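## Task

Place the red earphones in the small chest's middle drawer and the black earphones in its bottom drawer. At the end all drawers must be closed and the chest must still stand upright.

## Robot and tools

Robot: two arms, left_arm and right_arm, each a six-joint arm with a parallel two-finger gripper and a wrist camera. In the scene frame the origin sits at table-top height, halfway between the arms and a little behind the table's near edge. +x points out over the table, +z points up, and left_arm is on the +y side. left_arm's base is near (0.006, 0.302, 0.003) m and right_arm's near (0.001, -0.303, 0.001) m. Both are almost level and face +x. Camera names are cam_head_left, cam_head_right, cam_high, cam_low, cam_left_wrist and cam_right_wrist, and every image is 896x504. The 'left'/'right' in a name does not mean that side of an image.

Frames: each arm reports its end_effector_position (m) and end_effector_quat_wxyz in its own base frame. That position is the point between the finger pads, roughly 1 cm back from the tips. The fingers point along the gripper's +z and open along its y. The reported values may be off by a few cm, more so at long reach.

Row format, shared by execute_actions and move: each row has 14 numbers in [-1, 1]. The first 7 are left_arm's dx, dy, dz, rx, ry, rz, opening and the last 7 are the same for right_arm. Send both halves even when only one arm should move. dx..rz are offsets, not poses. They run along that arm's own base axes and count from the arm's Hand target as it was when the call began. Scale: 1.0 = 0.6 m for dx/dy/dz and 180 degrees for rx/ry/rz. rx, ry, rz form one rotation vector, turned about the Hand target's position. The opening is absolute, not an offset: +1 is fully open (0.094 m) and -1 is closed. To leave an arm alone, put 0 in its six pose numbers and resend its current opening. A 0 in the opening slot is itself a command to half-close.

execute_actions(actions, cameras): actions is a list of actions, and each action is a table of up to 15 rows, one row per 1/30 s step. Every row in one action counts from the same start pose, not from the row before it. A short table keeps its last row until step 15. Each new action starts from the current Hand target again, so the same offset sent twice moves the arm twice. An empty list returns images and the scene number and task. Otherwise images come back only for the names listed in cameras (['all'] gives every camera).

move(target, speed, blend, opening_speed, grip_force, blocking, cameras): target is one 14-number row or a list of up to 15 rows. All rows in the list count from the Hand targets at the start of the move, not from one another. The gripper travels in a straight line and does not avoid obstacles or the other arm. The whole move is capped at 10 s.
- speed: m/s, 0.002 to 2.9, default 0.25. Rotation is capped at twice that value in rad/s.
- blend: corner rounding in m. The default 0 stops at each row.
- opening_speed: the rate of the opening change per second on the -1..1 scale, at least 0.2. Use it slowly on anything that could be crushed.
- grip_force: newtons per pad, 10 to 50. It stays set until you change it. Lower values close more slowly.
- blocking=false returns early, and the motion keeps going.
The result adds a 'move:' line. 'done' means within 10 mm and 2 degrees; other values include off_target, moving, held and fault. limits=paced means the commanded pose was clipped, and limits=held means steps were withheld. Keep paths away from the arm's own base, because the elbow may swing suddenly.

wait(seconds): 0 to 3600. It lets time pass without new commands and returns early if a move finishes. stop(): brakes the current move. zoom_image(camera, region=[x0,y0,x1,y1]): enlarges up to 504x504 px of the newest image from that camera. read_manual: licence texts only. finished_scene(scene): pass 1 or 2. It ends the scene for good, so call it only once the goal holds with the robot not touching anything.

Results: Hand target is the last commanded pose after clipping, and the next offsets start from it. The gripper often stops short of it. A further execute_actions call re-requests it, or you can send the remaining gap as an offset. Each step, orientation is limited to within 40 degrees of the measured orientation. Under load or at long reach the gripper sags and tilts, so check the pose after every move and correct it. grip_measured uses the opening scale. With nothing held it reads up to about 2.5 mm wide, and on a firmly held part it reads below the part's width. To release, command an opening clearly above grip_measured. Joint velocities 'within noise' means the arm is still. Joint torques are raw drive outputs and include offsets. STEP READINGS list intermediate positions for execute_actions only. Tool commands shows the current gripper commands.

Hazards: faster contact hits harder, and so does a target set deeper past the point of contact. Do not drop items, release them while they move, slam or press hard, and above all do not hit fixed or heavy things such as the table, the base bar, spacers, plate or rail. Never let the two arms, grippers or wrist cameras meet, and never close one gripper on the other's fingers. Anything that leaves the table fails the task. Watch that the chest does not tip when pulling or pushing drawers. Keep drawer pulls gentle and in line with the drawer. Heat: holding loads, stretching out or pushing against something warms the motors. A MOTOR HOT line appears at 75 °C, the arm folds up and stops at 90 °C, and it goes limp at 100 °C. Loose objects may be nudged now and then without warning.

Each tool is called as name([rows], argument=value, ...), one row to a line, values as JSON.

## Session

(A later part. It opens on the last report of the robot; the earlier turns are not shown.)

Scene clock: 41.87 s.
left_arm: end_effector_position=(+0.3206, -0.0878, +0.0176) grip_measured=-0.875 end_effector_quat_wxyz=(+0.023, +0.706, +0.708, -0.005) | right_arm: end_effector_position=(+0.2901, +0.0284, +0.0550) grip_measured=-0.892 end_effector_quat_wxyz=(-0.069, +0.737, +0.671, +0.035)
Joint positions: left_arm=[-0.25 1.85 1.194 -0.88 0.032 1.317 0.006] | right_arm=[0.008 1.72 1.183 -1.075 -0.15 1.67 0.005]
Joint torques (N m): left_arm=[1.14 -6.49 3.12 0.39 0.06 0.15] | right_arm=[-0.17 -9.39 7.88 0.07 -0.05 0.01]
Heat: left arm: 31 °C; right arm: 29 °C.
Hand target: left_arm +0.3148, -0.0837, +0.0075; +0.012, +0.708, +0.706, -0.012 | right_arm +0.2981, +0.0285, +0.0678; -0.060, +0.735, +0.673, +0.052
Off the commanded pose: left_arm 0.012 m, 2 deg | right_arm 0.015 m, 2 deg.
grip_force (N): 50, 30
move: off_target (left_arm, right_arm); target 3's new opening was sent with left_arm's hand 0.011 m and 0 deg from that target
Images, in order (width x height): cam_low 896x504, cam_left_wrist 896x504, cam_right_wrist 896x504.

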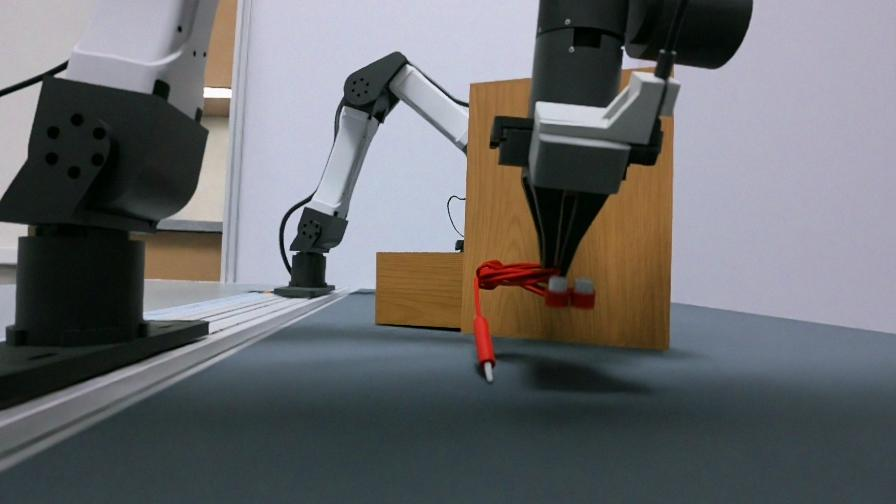

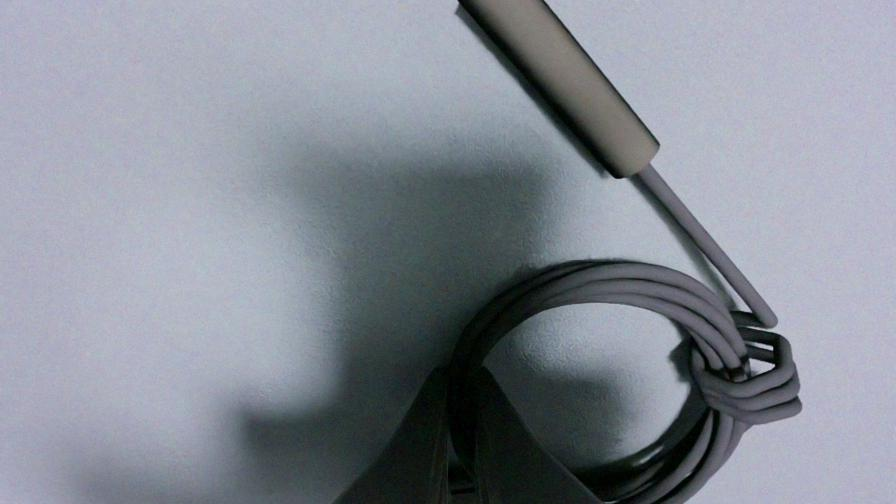

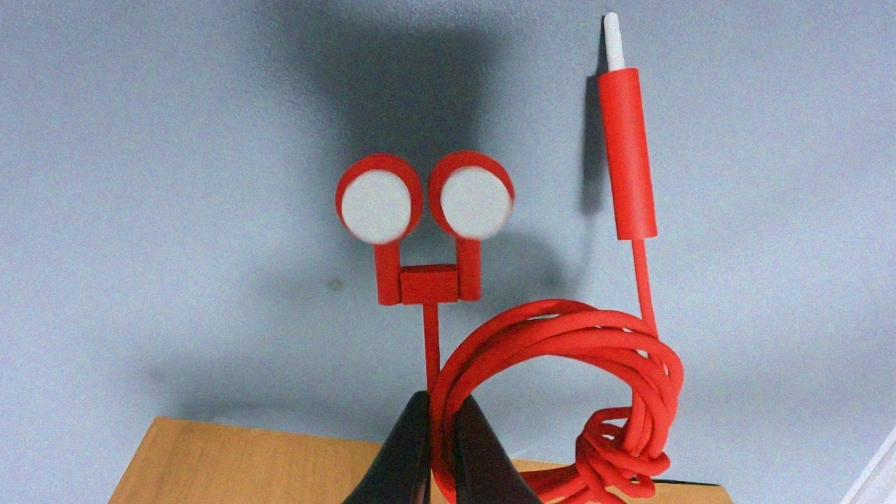

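move([
  [0,0,0.333,0,0,0,-0.88,-0.05,-0.067,0.283,0,0,0,-0.9],
  [-0.175,-0.31,0.32,-0.281,-0.193,0.348,-0.88,-0.05,-0.067,0.283,0,0,0,-0.9],
  [-0.088,-0.427,0.254,-0.281,-0.193,0.348,-0.88,-0.05,-0.067,0.283,0,0,0,-0.9],
], blend=0.03, cameras=["all"])

Scene clock: 48.50 s.
left_arm: end_effector_position=(+0.2503, -0.3292, +0.1391) grip_measured=-0.876 end_effector_quat_wxyz=(+0.467, +0.180, +0.862, -0.075) | right_arm: end_effector_position=(+0.2677, -0.0119, +0.2268) grip_measured=-0.892 end_effector_quat_wxyz=(+0.014, +0.741, +0.662, +0.110)
Joint positions: left_arm=[-1.179 1.54 0.931 -0.16 -0.652 -0.483 0.006] | right_arm=[-0.142 1.466 1.606 -1.547 -0.15 1.553 0.005]
Joint torques (N m): left_arm=[1.17 -5.85 9.21 2.07 -0.66 0.06] | right_arm=[-0.14 -6.42 7.66 0.57 -0.06 -0.01]
Heat: left arm: 31 °C; right arm: 30 °C.
Hand target: left_arm +0.2620, -0.3400, +0.1600; +0.492, +0.159, +0.851, -0.091 | right_arm +0.2682, -0.0118, +0.2376; -0.060, +0.736, +0.673, +0.052
Off the commanded pose: left_arm 0.026 m, 4 deg | right_arm 0.011 m, 11 deg.
joint sent to its limit (right arm) — joint 4 (wrist pitch), lower limit. The joint targets are off in orientation, not in position.
grip_force (N): 50, 30
move: off_target (left_arm, right_arm)

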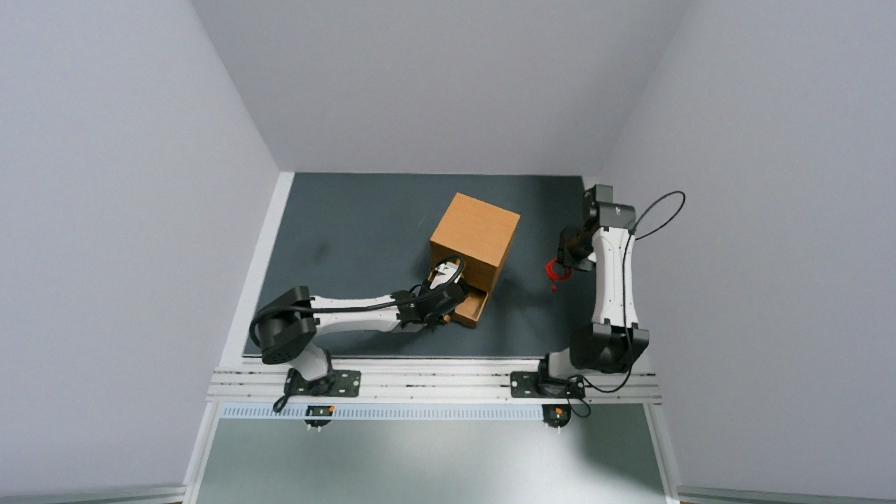

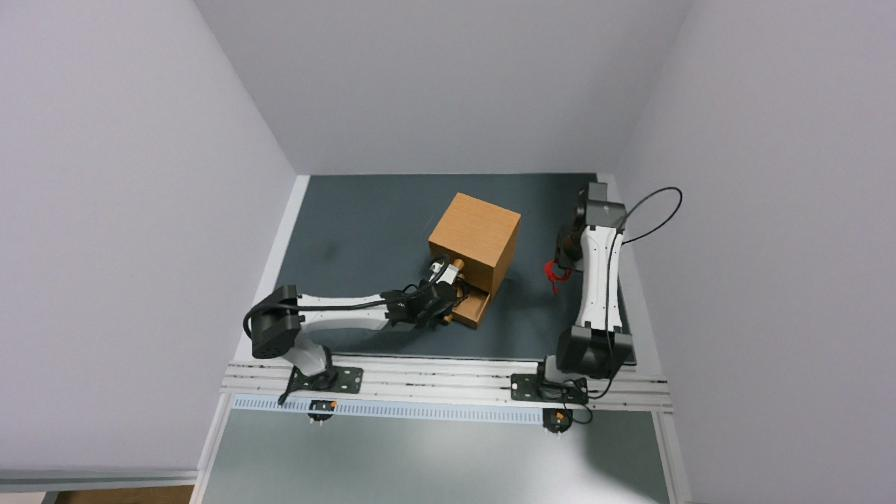

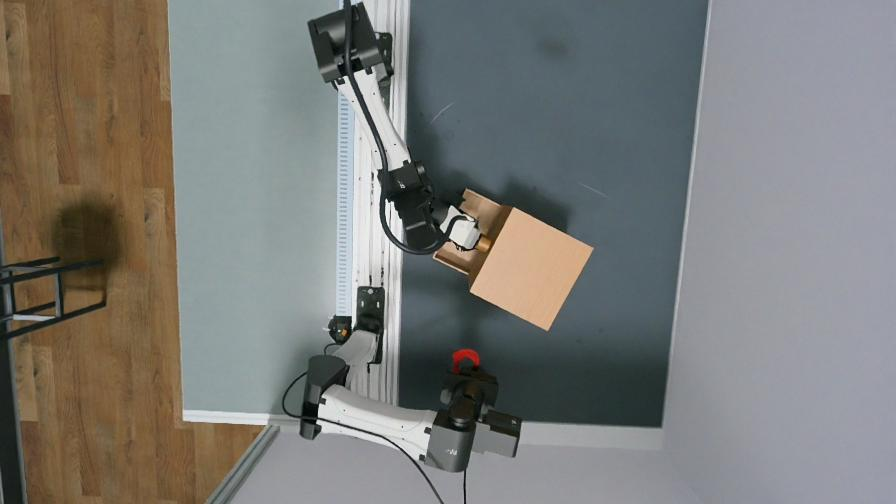

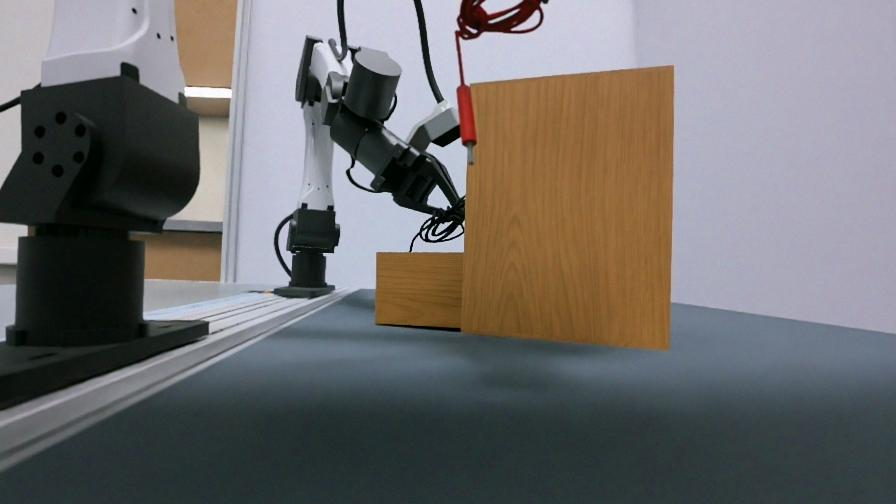

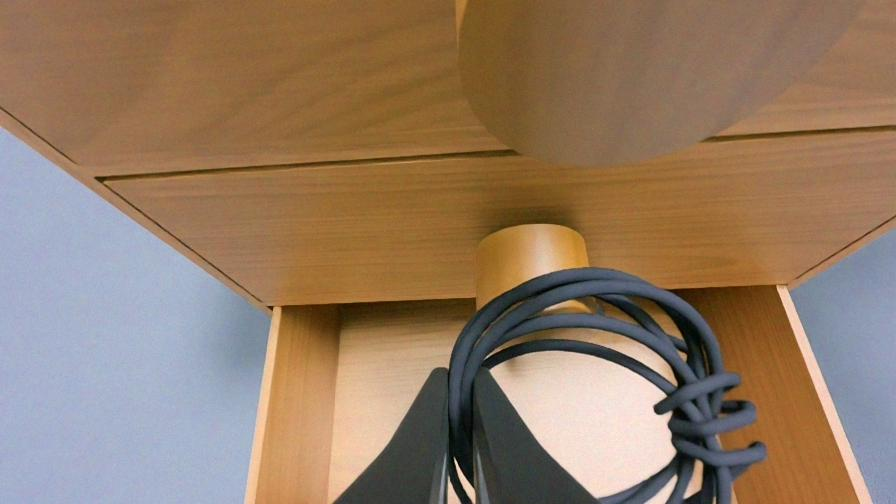

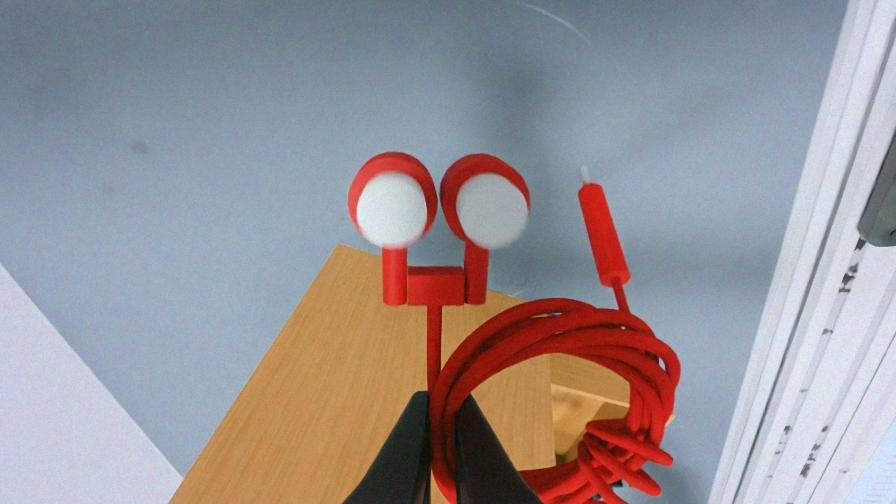

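move([
  [0.008,-0.002,-0.095,0,0,0,-0.88,0,0,0,0,0,0,-0.9],
  [0.008,-0.002,-0.095,0,0,0,-0.4,0,0,0,0,0,0,-0.9],
], speed=0.12, cameras=["cam_left_wrist","cam_low","cam_head_right"])

Scene clock: 51.00 s.
left_arm: end_effector_position=(+0.2615, -0.3397, +0.1003) grip_measured=-0.403 end_effector_quat_wxyz=(+0.480, +0.167, +0.857, -0.084) | right_arm: end_effector_position=(+0.2677, -0.0119, +0.2268) grip_measured=-0.892 end_effector_quat_wxyz=(+0.014, +0.741, +0.662, +0.110)
Joint positions: left_arm=[-1.165 1.662 0.853 0.085 -0.656 -0.475 0.028] | right_arm=[-0.142 1.466 1.606 -1.547 -0.15 1.553 0.005]
Joint torques (N m): left_arm=[1.14 -6.38 4.79 2.25 -0.46 0.11] | right_arm=[-0.16 -6.39 7.66 0.57 -0.06 -0.01]
Heat: left arm: 31 °C; right arm: 30 °C.
Hand target: left_arm +0.2668, -0.3411, +0.1029; +0.492, +0.159, +0.851, -0.091 | right_arm +0.2682, -0.0118, +0.2376; -0.060, +0.736, +0.673, +0.052
Off the commanded pose: left_arm 0.006 m, 2 deg | right_arm 0.011 m, 11 deg.
joint sent to its limit (right arm) — joint 4 (wrist pitch), lower limit. The joint targets are off in orientation, not in position.
grip_force (N): 50, 30
move: done
Images, in order (width x height): cam_head_right 896x504, cam_low 896x504, cam_left_wrist 896x504.

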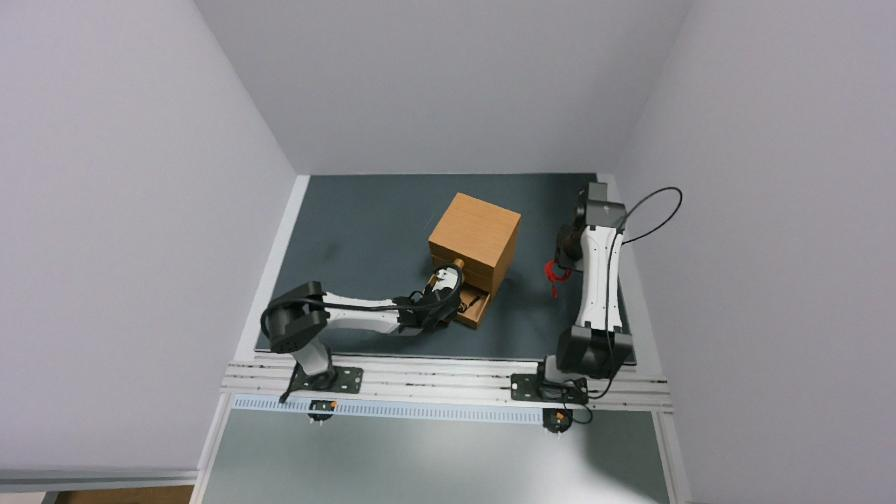

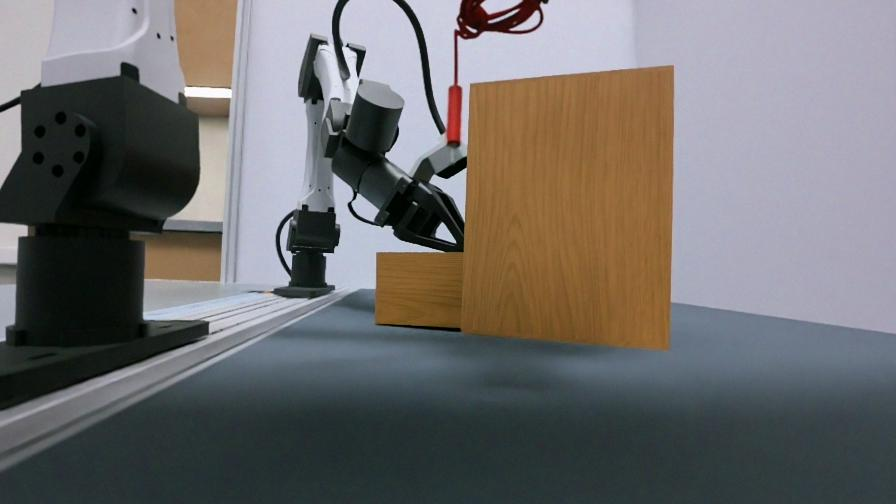

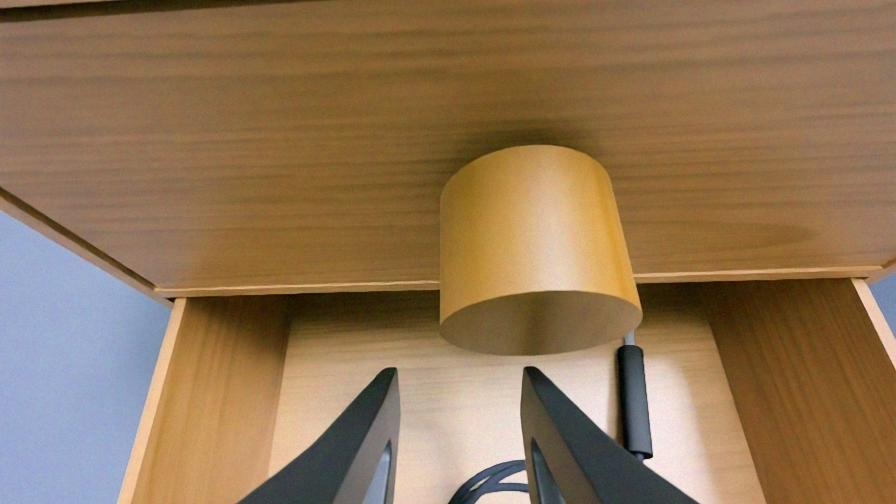

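move([
  [-0.157,0.06,0.117,0,0,0,-0.4,0,0,0,0,0,0,-0.9],
  [-0.21,0.043,0.03,-0.03,-0.078,0,-0.98,0,0,0,0,0,0,-0.9],
], blend=0.03, cameras=["cam_left_wrist","cam_head_right"])

zoom_image(camera="cam_head_right", region=[400, 230, 530, 340])

Scene clock: 54.70 s.
left_arm: end_effector_position=(+0.1416, -0.3165, +0.1207) grip_measured=-0.977 end_effector_quat_wxyz=(+0.591, +0.152, +0.785, -0.109) | right_arm: end_effector_position=(+0.2677, -0.0119, +0.2268) grip_measured=-0.892 end_effector_quat_wxyz=(+0.014, +0.741, +0.662, +0.110)
Joint positions: left_arm=[-1.626 1.514 0.597 0.172 -1.15 -0.691 0.001] | right_arm=[-0.142 1.466 1.606 -1.547 -0.15 1.553 0.005]
Joint torques (N m): left_arm=[-0.31 -4.48 4.11 1.8 -0.84 0.04] | right_arm=[-0.14 -6.41 7.68 0.57 -0.06 -0.01]
Heat: left arm: 31 °C; right arm: 30 °C.
Hand target: left_arm +0.1409, -0.3152, +0.1208; +0.599, +0.146, +0.780, -0.111 | right_arm +0.2682, -0.0118, +0.2376; -0.060, +0.736, +0.673, +0.052
Off the commanded pose: left_arm 0.001 m, 1 deg | right_arm 0.011 m, 11 deg.
joint sent to its limit (right arm) — joint 4 (wrist pitch), lower limit. The joint targets are off in orientation, not in position.
grip_force (N): 50, 30
move: done
Images, in order (width x height): cam_head_right 896x504, cam_left_wrist 896x504.

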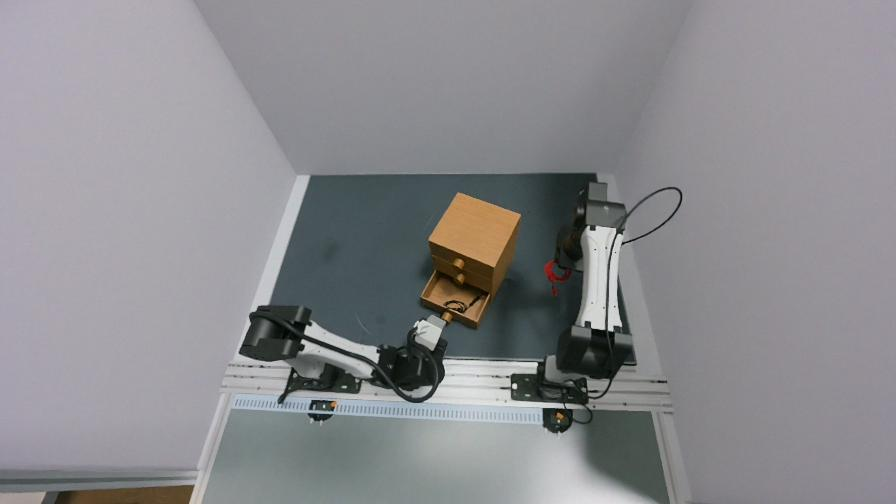

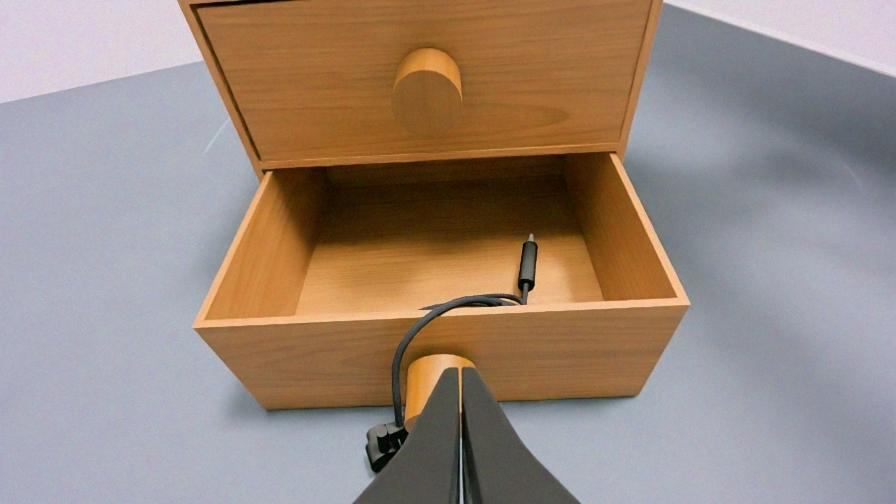

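Scaled by 3.877 from the camera's image (finer frame: 1280x720).

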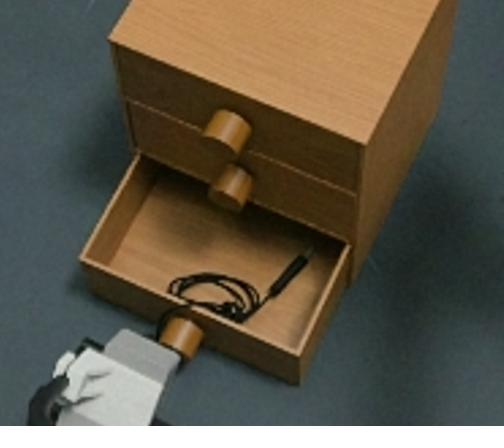

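move(target=[0.125,-0.01,0.06,0.07,0.182,0,-0.4,0,0,0,0,0,0,-0.9], cameras=["cam_left_wrist","cam_head_right","cam_high"])

zoom_image(camera="cam_high", region=[400, 160, 560, 270])

Scene clock: 58.07 s.
left_arm: end_effector_position=(+0.2093, -0.3138, +0.1447) grip_measured=-0.402 end_effector_quat_wxyz=(+0.326, +0.180, +0.927, -0.051) | right_arm: end_effector_position=(+0.2677, -0.0119, +0.2268) grip_measured=-0.892 end_effector_quat_wxyz=(+0.014, +0.741, +0.662, +0.110)
Joint positions: left_arm=[-1.201 1.541 1.178 -0.724 -0.489 -0.695 0.028] | right_arm=[-0.142 1.466 1.606 -1.547 -0.15 1.553 0.005]
Joint torques (N m): left_arm=[1.1 -5.7 9.1 1.15 -0.48 0.05] | right_arm=[-0.14 -6.39 7.66 0.57 -0.06 -0.01]
Heat: left arm: 31 °C; right arm: 30 °C.
Hand target: left_arm +0.2159, -0.3212, +0.1569; +0.336, +0.173, +0.924, -0.062 | right_arm +0.2682, -0.0118, +0.2376; -0.060, +0.736, +0.673, +0.052
Off the commanded pose: left_arm 0.016 m, 2 deg | right_arm 0.011 m, 11 deg.
joint sent to its limit (right arm) — joint 4 (wrist pitch), lower limit. The joint targets are off in orientation, not in position.
grip_force (N): 50, 30
move: off_target (left_arm)
Images, in order (width x height): cam_head_right 896x504, cam_high 896x504, cam_left_wrist 896x504.

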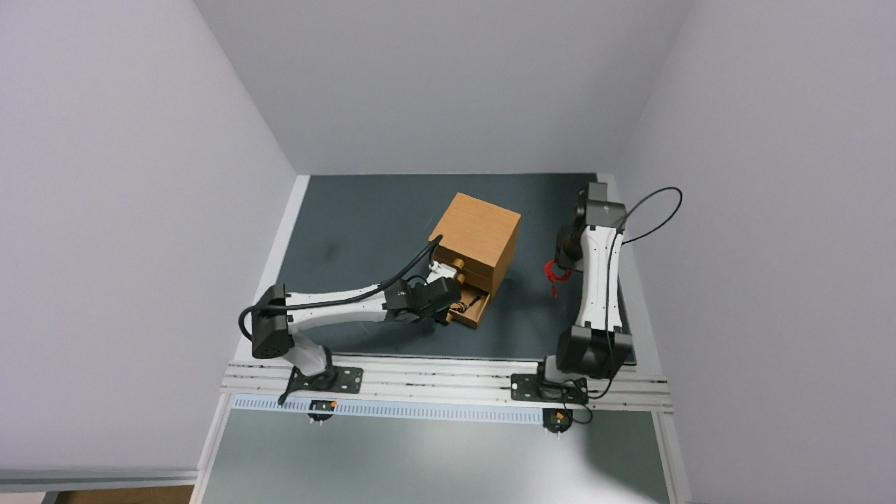

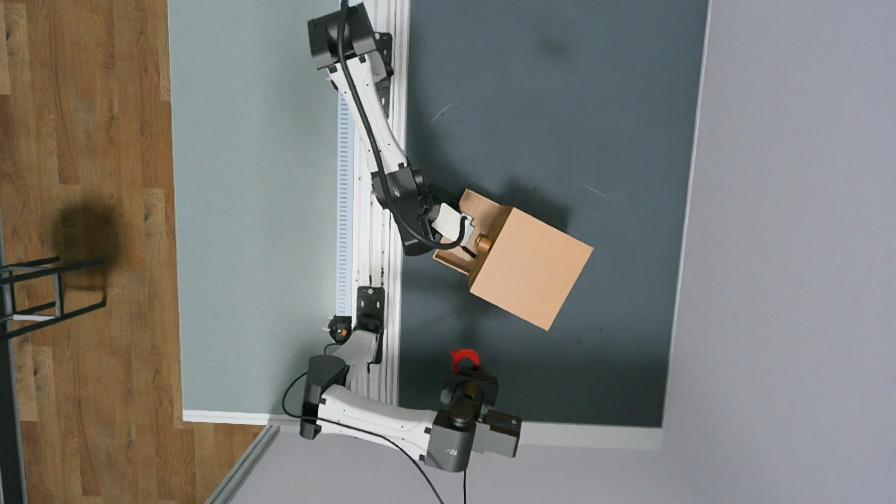

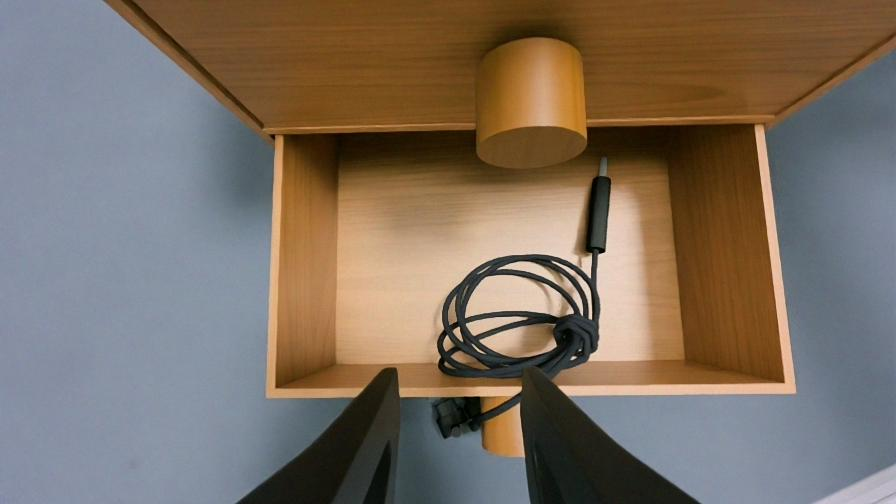

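Scaled by 3.150 from the camera's image (finer frame: 1280x720).

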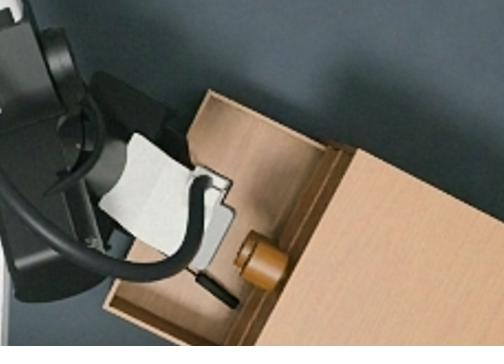

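move(target=[-0.035,-0.015,-0.1365,0,0,0,-0.4,0,0,0,0,0,0,-0.9], speed=0.12, cameras=["cam_left_wrist","cam_low"])

Scene clock: 60.50 s.
left_arm: end_effector_position=(+0.1955, -0.3213, +0.0885) grip_measured=-0.402 end_effector_quat_wxyz=(+0.339, +0.177, +0.923, -0.046) | right_arm: end_effector_position=(+0.2677, -0.0119, +0.2268) grip_measured=-0.892 end_effector_quat_wxyz=(+0.014, +0.741, +0.662, +0.110)
Joint positions: left_arm=[-1.267 1.61 1.009 -0.51 -0.546 -0.756 0.028] | right_arm=[-0.142 1.466 1.606 -1.547 -0.15 1.553 0.005]
Joint torques (N m): left_arm=[0.18 -3.63 3.62 1.96 -0.2 -0.12] | right_arm=[-0.16 -6.41 7.66 0.58 -0.06 -0.01]
Heat: left arm: 32 °C; right arm: 30 °C.
Hand target: left_arm +0.1949, -0.3303, +0.0750; +0.336, +0.173, +0.924, -0.062 | right_arm +0.2682, -0.0118, +0.2376; -0.060, +0.736, +0.673, +0.052
Off the commanded pose: left_arm 0.016 m, 2 deg | right_arm 0.011 m, 11 deg.
joint sent to its limit (right arm) — joint 4 (wrist pitch), lower limit. The joint targets are off in orientation, not in position.
grip_force (N): 50, 30
move: off_target (left_arm)
Images, in order (width x height): cam_low 896x504, cam_left_wrist 896x504.

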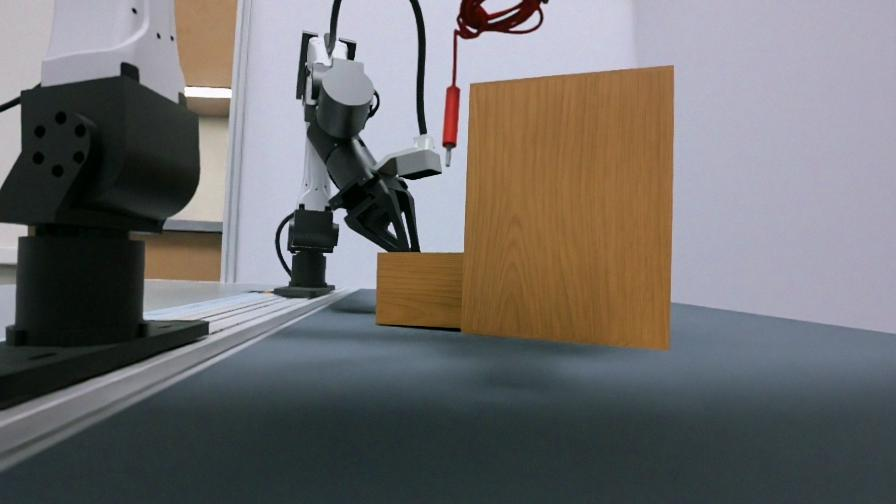

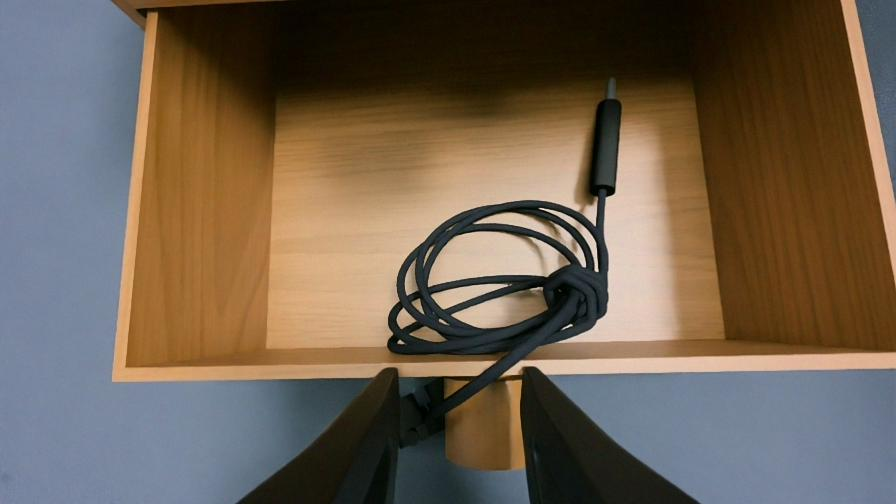

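move([
  [-0.012,0.0,0.0,0,0,0,-0.4,0,0,0,0,0,0,-0.9],
  [-0.012,0.0,0.0,0,0,0,-0.97,0,0,0,0,0,0,-0.9],
  [-0.012,0.0,0.06,0,0,0,-0.97,0,0,0,0,0,0,-0.9],
], speed=0.12, cameras=["cam_left_wrist","cam_low"])

Scene clock: 63.27 s.
left_arm: end_effector_position=(+0.1847, -0.3183, +0.0883) grip_measured=-0.962 end_effector_quat_wxyz=(+0.320, +0.187, +0.928, -0.033) | right_arm: end_effector_position=(+0.2677, -0.0119, +0.2268) grip_measured=-0.892 end_effector_quat_wxyz=(+0.014, +0.741, +0.662, +0.110)
Joint positions: left_arm=[-1.287 1.615 1.04 -0.595 -0.533 -0.78 0.002] | right_arm=[-0.142 1.466 1.606 -1.547 -0.15 1.553 0.005]
Joint torques (N m): left_arm=[0.12 -9.1 8.68 1.04 -0.51 -0.11] | right_arm=[-0.16 -6.39 7.66 0.57 -0.06 -0.01]
Heat: left arm: 32 °C; right arm: 30 °C.
Hand target: left_arm +0.1877, -0.3302, +0.1110; +0.336, +0.173, +0.924, -0.062 | right_arm +0.2682, -0.0118, +0.2376; -0.060, +0.736, +0.673, +0.052
Off the commanded pose: left_arm 0.026 m, 4 deg | right_arm 0.011 m, 11 deg.
joint sent to its limit (right arm) — joint 4 (wrist pitch), lower limit. The joint targets are off in orientation, not in position.
grip_force (N): 50, 30
move: off_target (left_arm); target 2's new opening was sent with left_arm's hand 0.016 m and 2 deg from that target
Images, in order (width x height): cam_low 896x504, cam_left_wrist 896x504.

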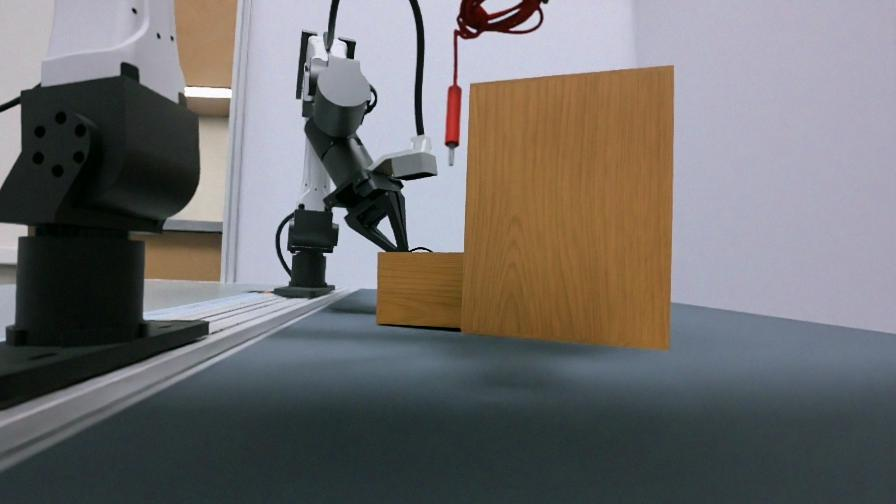

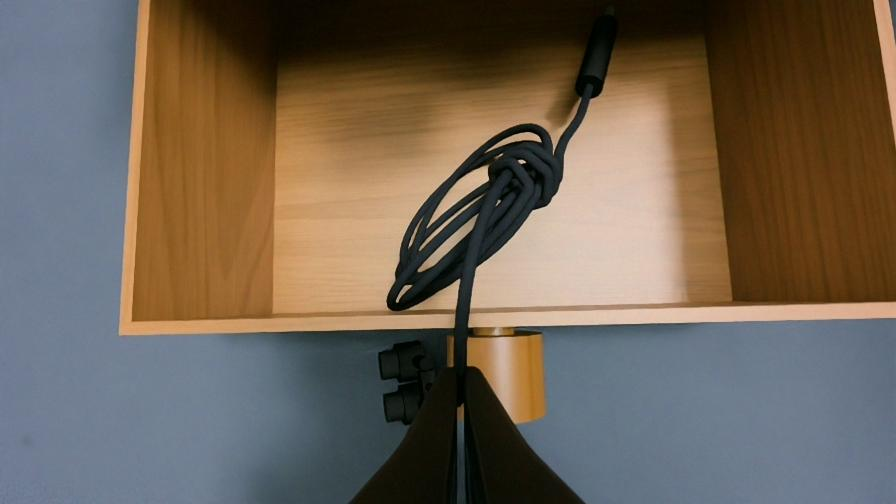

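move([
  [0,0.0,0.09,0,0,0,-0.97,0,0,0,0,0,0,-0.9],
  [0.112,-0.021,0.09,-0.04,-0.104,0,-0.97,0,0,0,0,0,0,-0.9],
], blend=0.01, speed=0.15, cameras=["cam_left_wrist","cam_low","cam_head_right"])

Scene clock: 66.40 s.
left_arm: end_effector_position=(+0.2491, -0.3455, +0.1555) grip_measured=-0.962 end_effector_quat_wxyz=(+0.475, +0.174, +0.859, -0.085) | right_arm: end_effector_position=(+0.2677, -0.0119, +0.2268) grip_measured=-0.892 end_effector_quat_wxyz=(+0.014, +0.741, +0.662, +0.110)
Joint positions: left_arm=[-1.203 1.565 1.01 -0.196 -0.671 -0.503 0.002] | right_arm=[-0.142 1.466 1.606 -1.547 -0.15 1.553 0.005]
Joint torques (N m): left_arm=[1.13 -8.27 5.01 2.09 -0.66 0.03] | right_arm=[-0.14 -6.39 7.68 0.57 -0.06 -0.01]
Heat: left arm: 32 °C; right arm: 31 °C.
Hand target: left_arm +0.2548, -0.3429, +0.1649; +0.492, +0.159, +0.851, -0.091 | right_arm +0.2682, -0.0118, +0.2376; -0.060, +0.736, +0.673, +0.052
Off the commanded pose: left_arm 0.011 m, 3 deg | right_arm 0.011 m, 11 deg.
joint sent to its limit (right arm) — joint 4 (wrist pitch), lower limit. The joint targets are off in orientation, not in position.
grip_force (N): 50, 30
move: off_target (left_arm)
Images, in order (width x height): cam_head_right 896x504, cam_low 896x504, cam_left_wrist 896x504.

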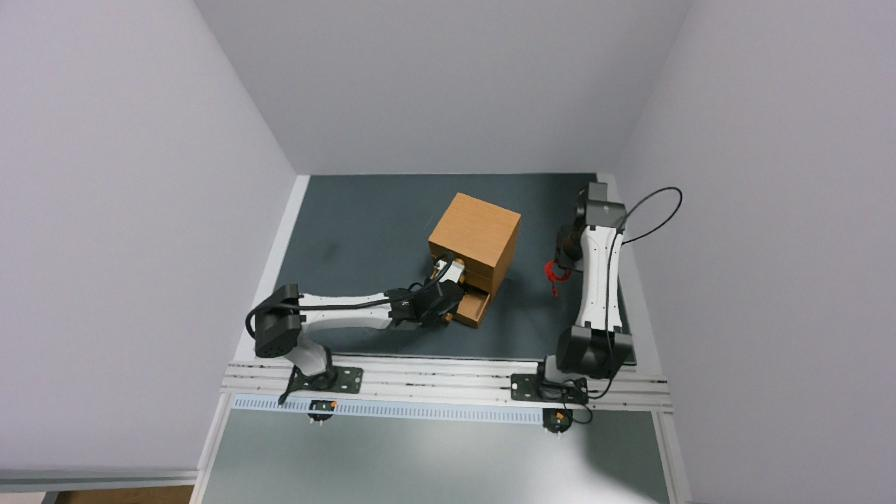

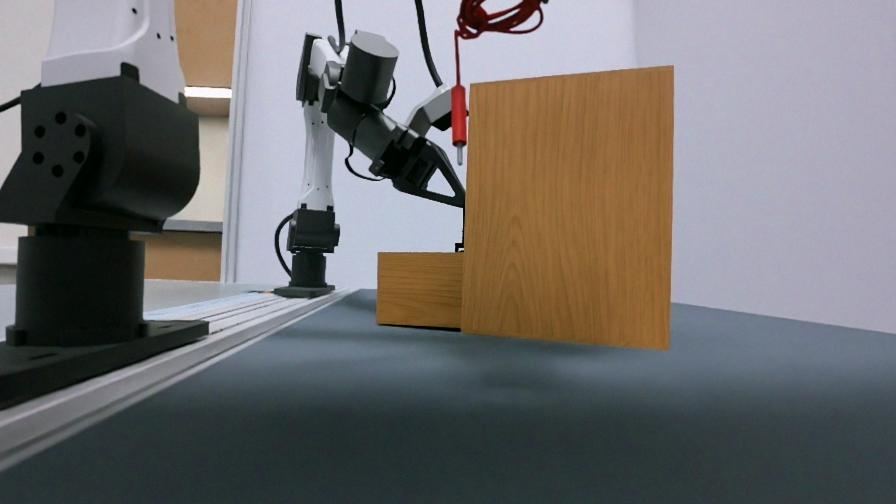

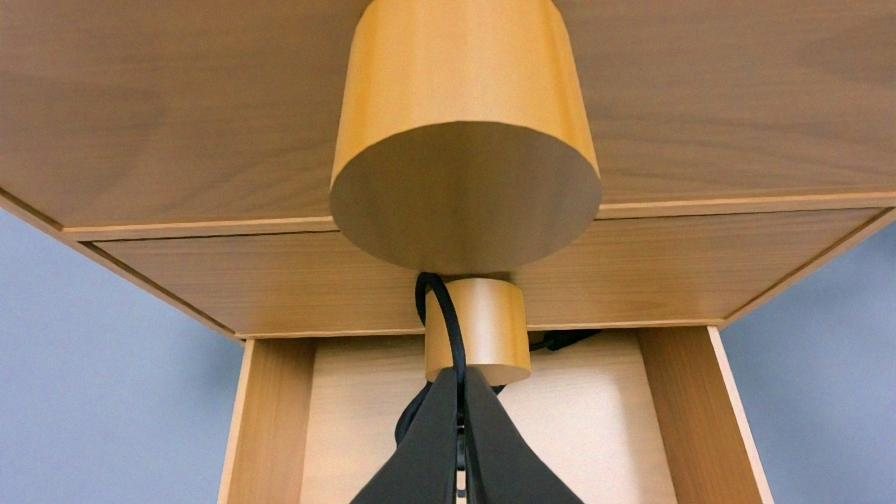

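move([
  [-0.004,0.01,-0.095,0,0,0,-0.97,0,0,0,0,0,0,-0.9],
  [-0.004,0.01,-0.095,0,0,0,-0.6,0,0,0,0,0,0,-0.9],
], speed=0.12, cameras=["cam_left_wrist","cam_low","cam_head_right"])

Scene clock: 68.70 s.
left_arm: end_effector_position=(+0.2469, -0.3398, +0.1085) grip_measured=-0.603 end_effector_quat_wxyz=(+0.481, +0.168, +0.855, -0.095) | right_arm: end_effector_position=(+0.2677, -0.0119, +0.2268) grip_measured=-0.892 end_effector_quat_wxyz=(+0.014, +0.741, +0.662, +0.110)
Joint positions: left_arm=[-1.203 1.615 0.836 0.055 -0.671 -0.503 0.019] | right_arm=[-0.142 1.466 1.606 -1.547 -0.15 1.553 0.005]
Joint torques (N m): left_arm=[1.14 -5.9 4.59 2.07 -0.65 0.08] | right_arm=[-0.16 -6.41 7.66 0.57 -0.06 -0.01]
Heat: left arm: 32 °C; right arm: 31 °C.
Hand target: left_arm +0.2524, -0.3369, +0.1079; +0.492, +0.159, +0.851, -0.091 | right_arm +0.2682, -0.0118, +0.2376; -0.060, +0.736, +0.673, +0.052
Off the commanded pose: left_arm 0.006 m, 2 deg | right_arm 0.011 m, 11 deg.
joint sent to its limit (right arm) — joint 4 (wrist pitch), lower limit. The joint targets are off in orientation, not in position.
grip_force (N): 50, 30
move: done
Images, in order (width x height): cam_head_right 896x504, cam_low 896x504, cam_left_wrist 896x504.

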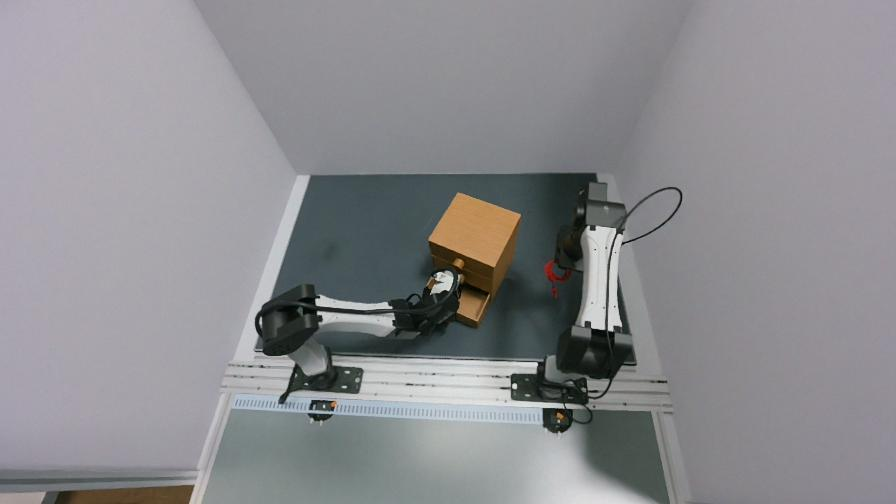

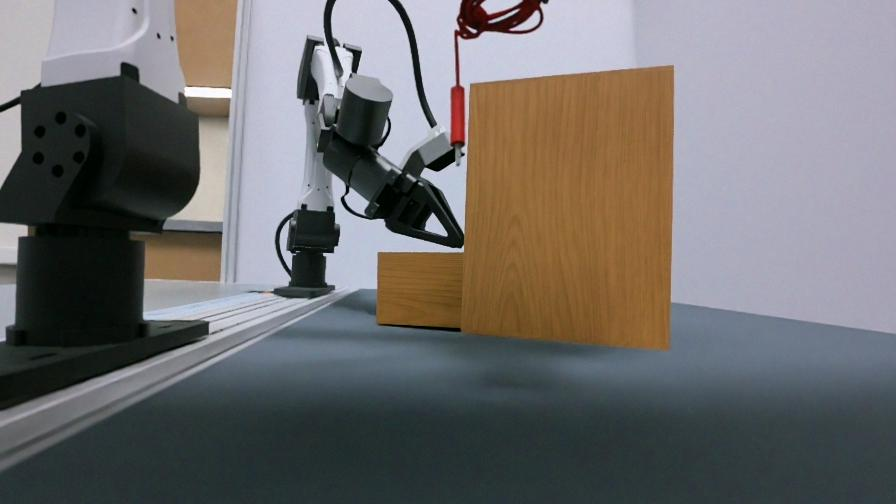

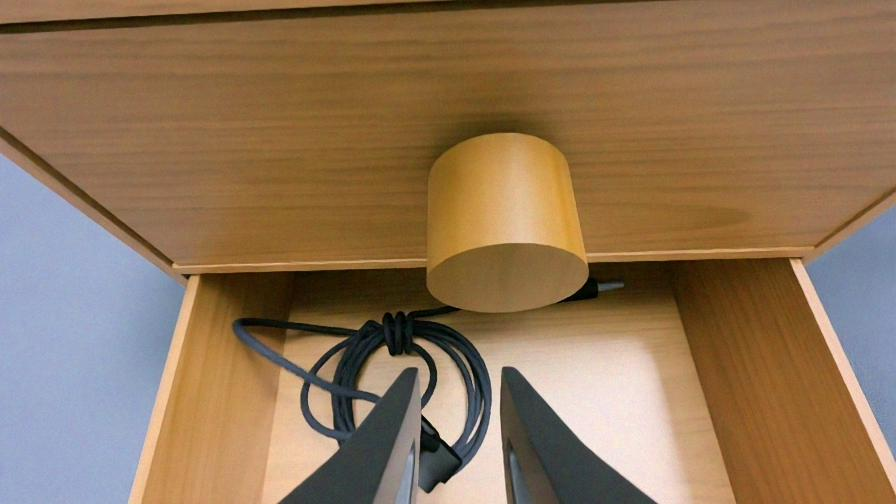

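move([
  [-0.133,0.05,0.1,0,0,0,-0.6,0,0,0,0,0,0,-0.9],
  [-0.19,0.042,-0.01,-0.03,-0.078,0,-0.98,0,0,0,0,0,0,-0.9],
  [-0.179,0.033,-0.085,-0.03,-0.078,0,-0.98,0,0,0,0,0,0,-0.9],
], blend=0.02, cameras=["cam_left_wrist","cam_head_right"])

zoom_image(camera="cam_head_right", region=[400, 230, 530, 340])

Scene clock: 73.80 s.
left_arm: end_effector_position=(+0.1421, -0.3196, +0.0581) grip_measured=-0.978 end_effector_quat_wxyz=(+0.596, +0.152, +0.781, -0.110) | right_arm: end_effector_position=(+0.2677, -0.0119, +0.2268) grip_measured=-0.892 end_effector_quat_wxyz=(+0.014, +0.741, +0.662, +0.110)
Joint positions: left_arm=[-1.625 1.787 0.501 0.567 -1.156 -0.666 0.001] | right_arm=[-0.142 1.466 1.606 -1.547 -0.15 1.553 0.005]
Joint torques (N m): left_arm=[1.13 -5.34 2.82 1.74 -0.6 0.03] | right_arm=[-0.14 -6.41 7.66 0.57 -0.06 -0.01]
Heat: left arm: 32 °C; right arm: 31 °C.
Hand target: left_arm +0.1451, -0.3172, +0.0570; +0.599, +0.146, +0.780, -0.111 | right_arm +0.2682, -0.0118, +0.2376; -0.060, +0.736, +0.673, +0.052
Off the commanded pose: left_arm 0.004 m, 1 deg | right_arm 0.011 m, 11 deg.
joint sent to its limit (right arm) — joint 4 (wrist pitch), lower limit. The joint targets are off in orientation, not in position.
grip_force (N): 50, 30
move: done; blend cut to 0 m at target 2
Images, in order (width x height): cam_head_right 896x504, cam_left_wrist 896x504.

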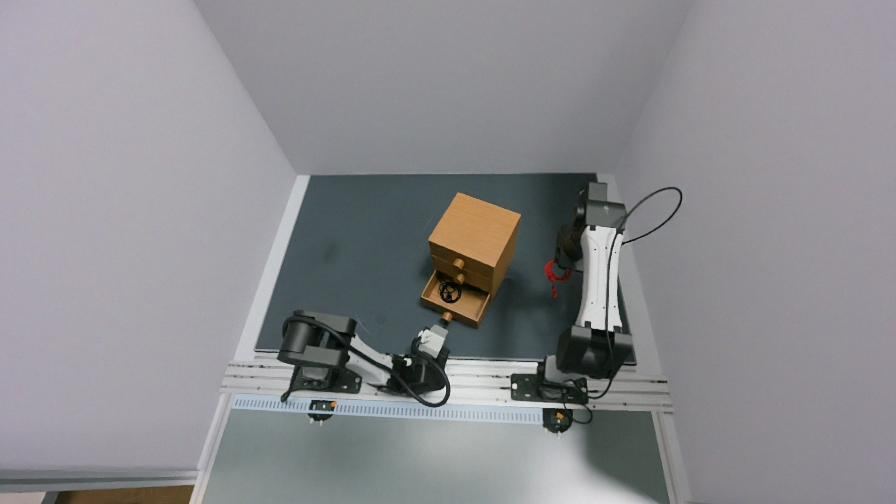

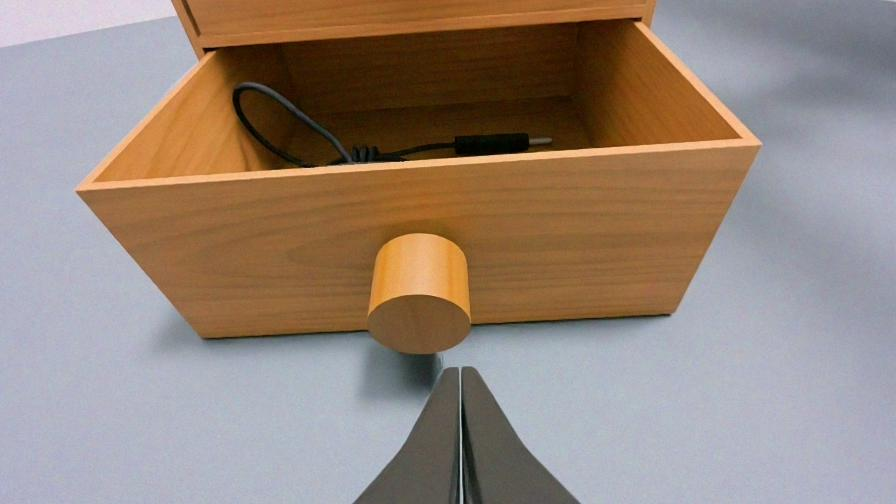

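Scaled by 3.877 from the camera's image (finer frame: 1280x720).

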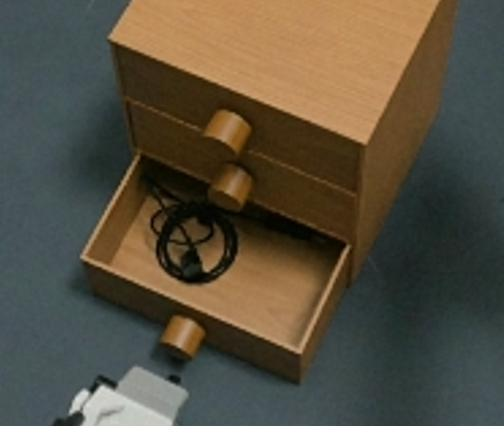

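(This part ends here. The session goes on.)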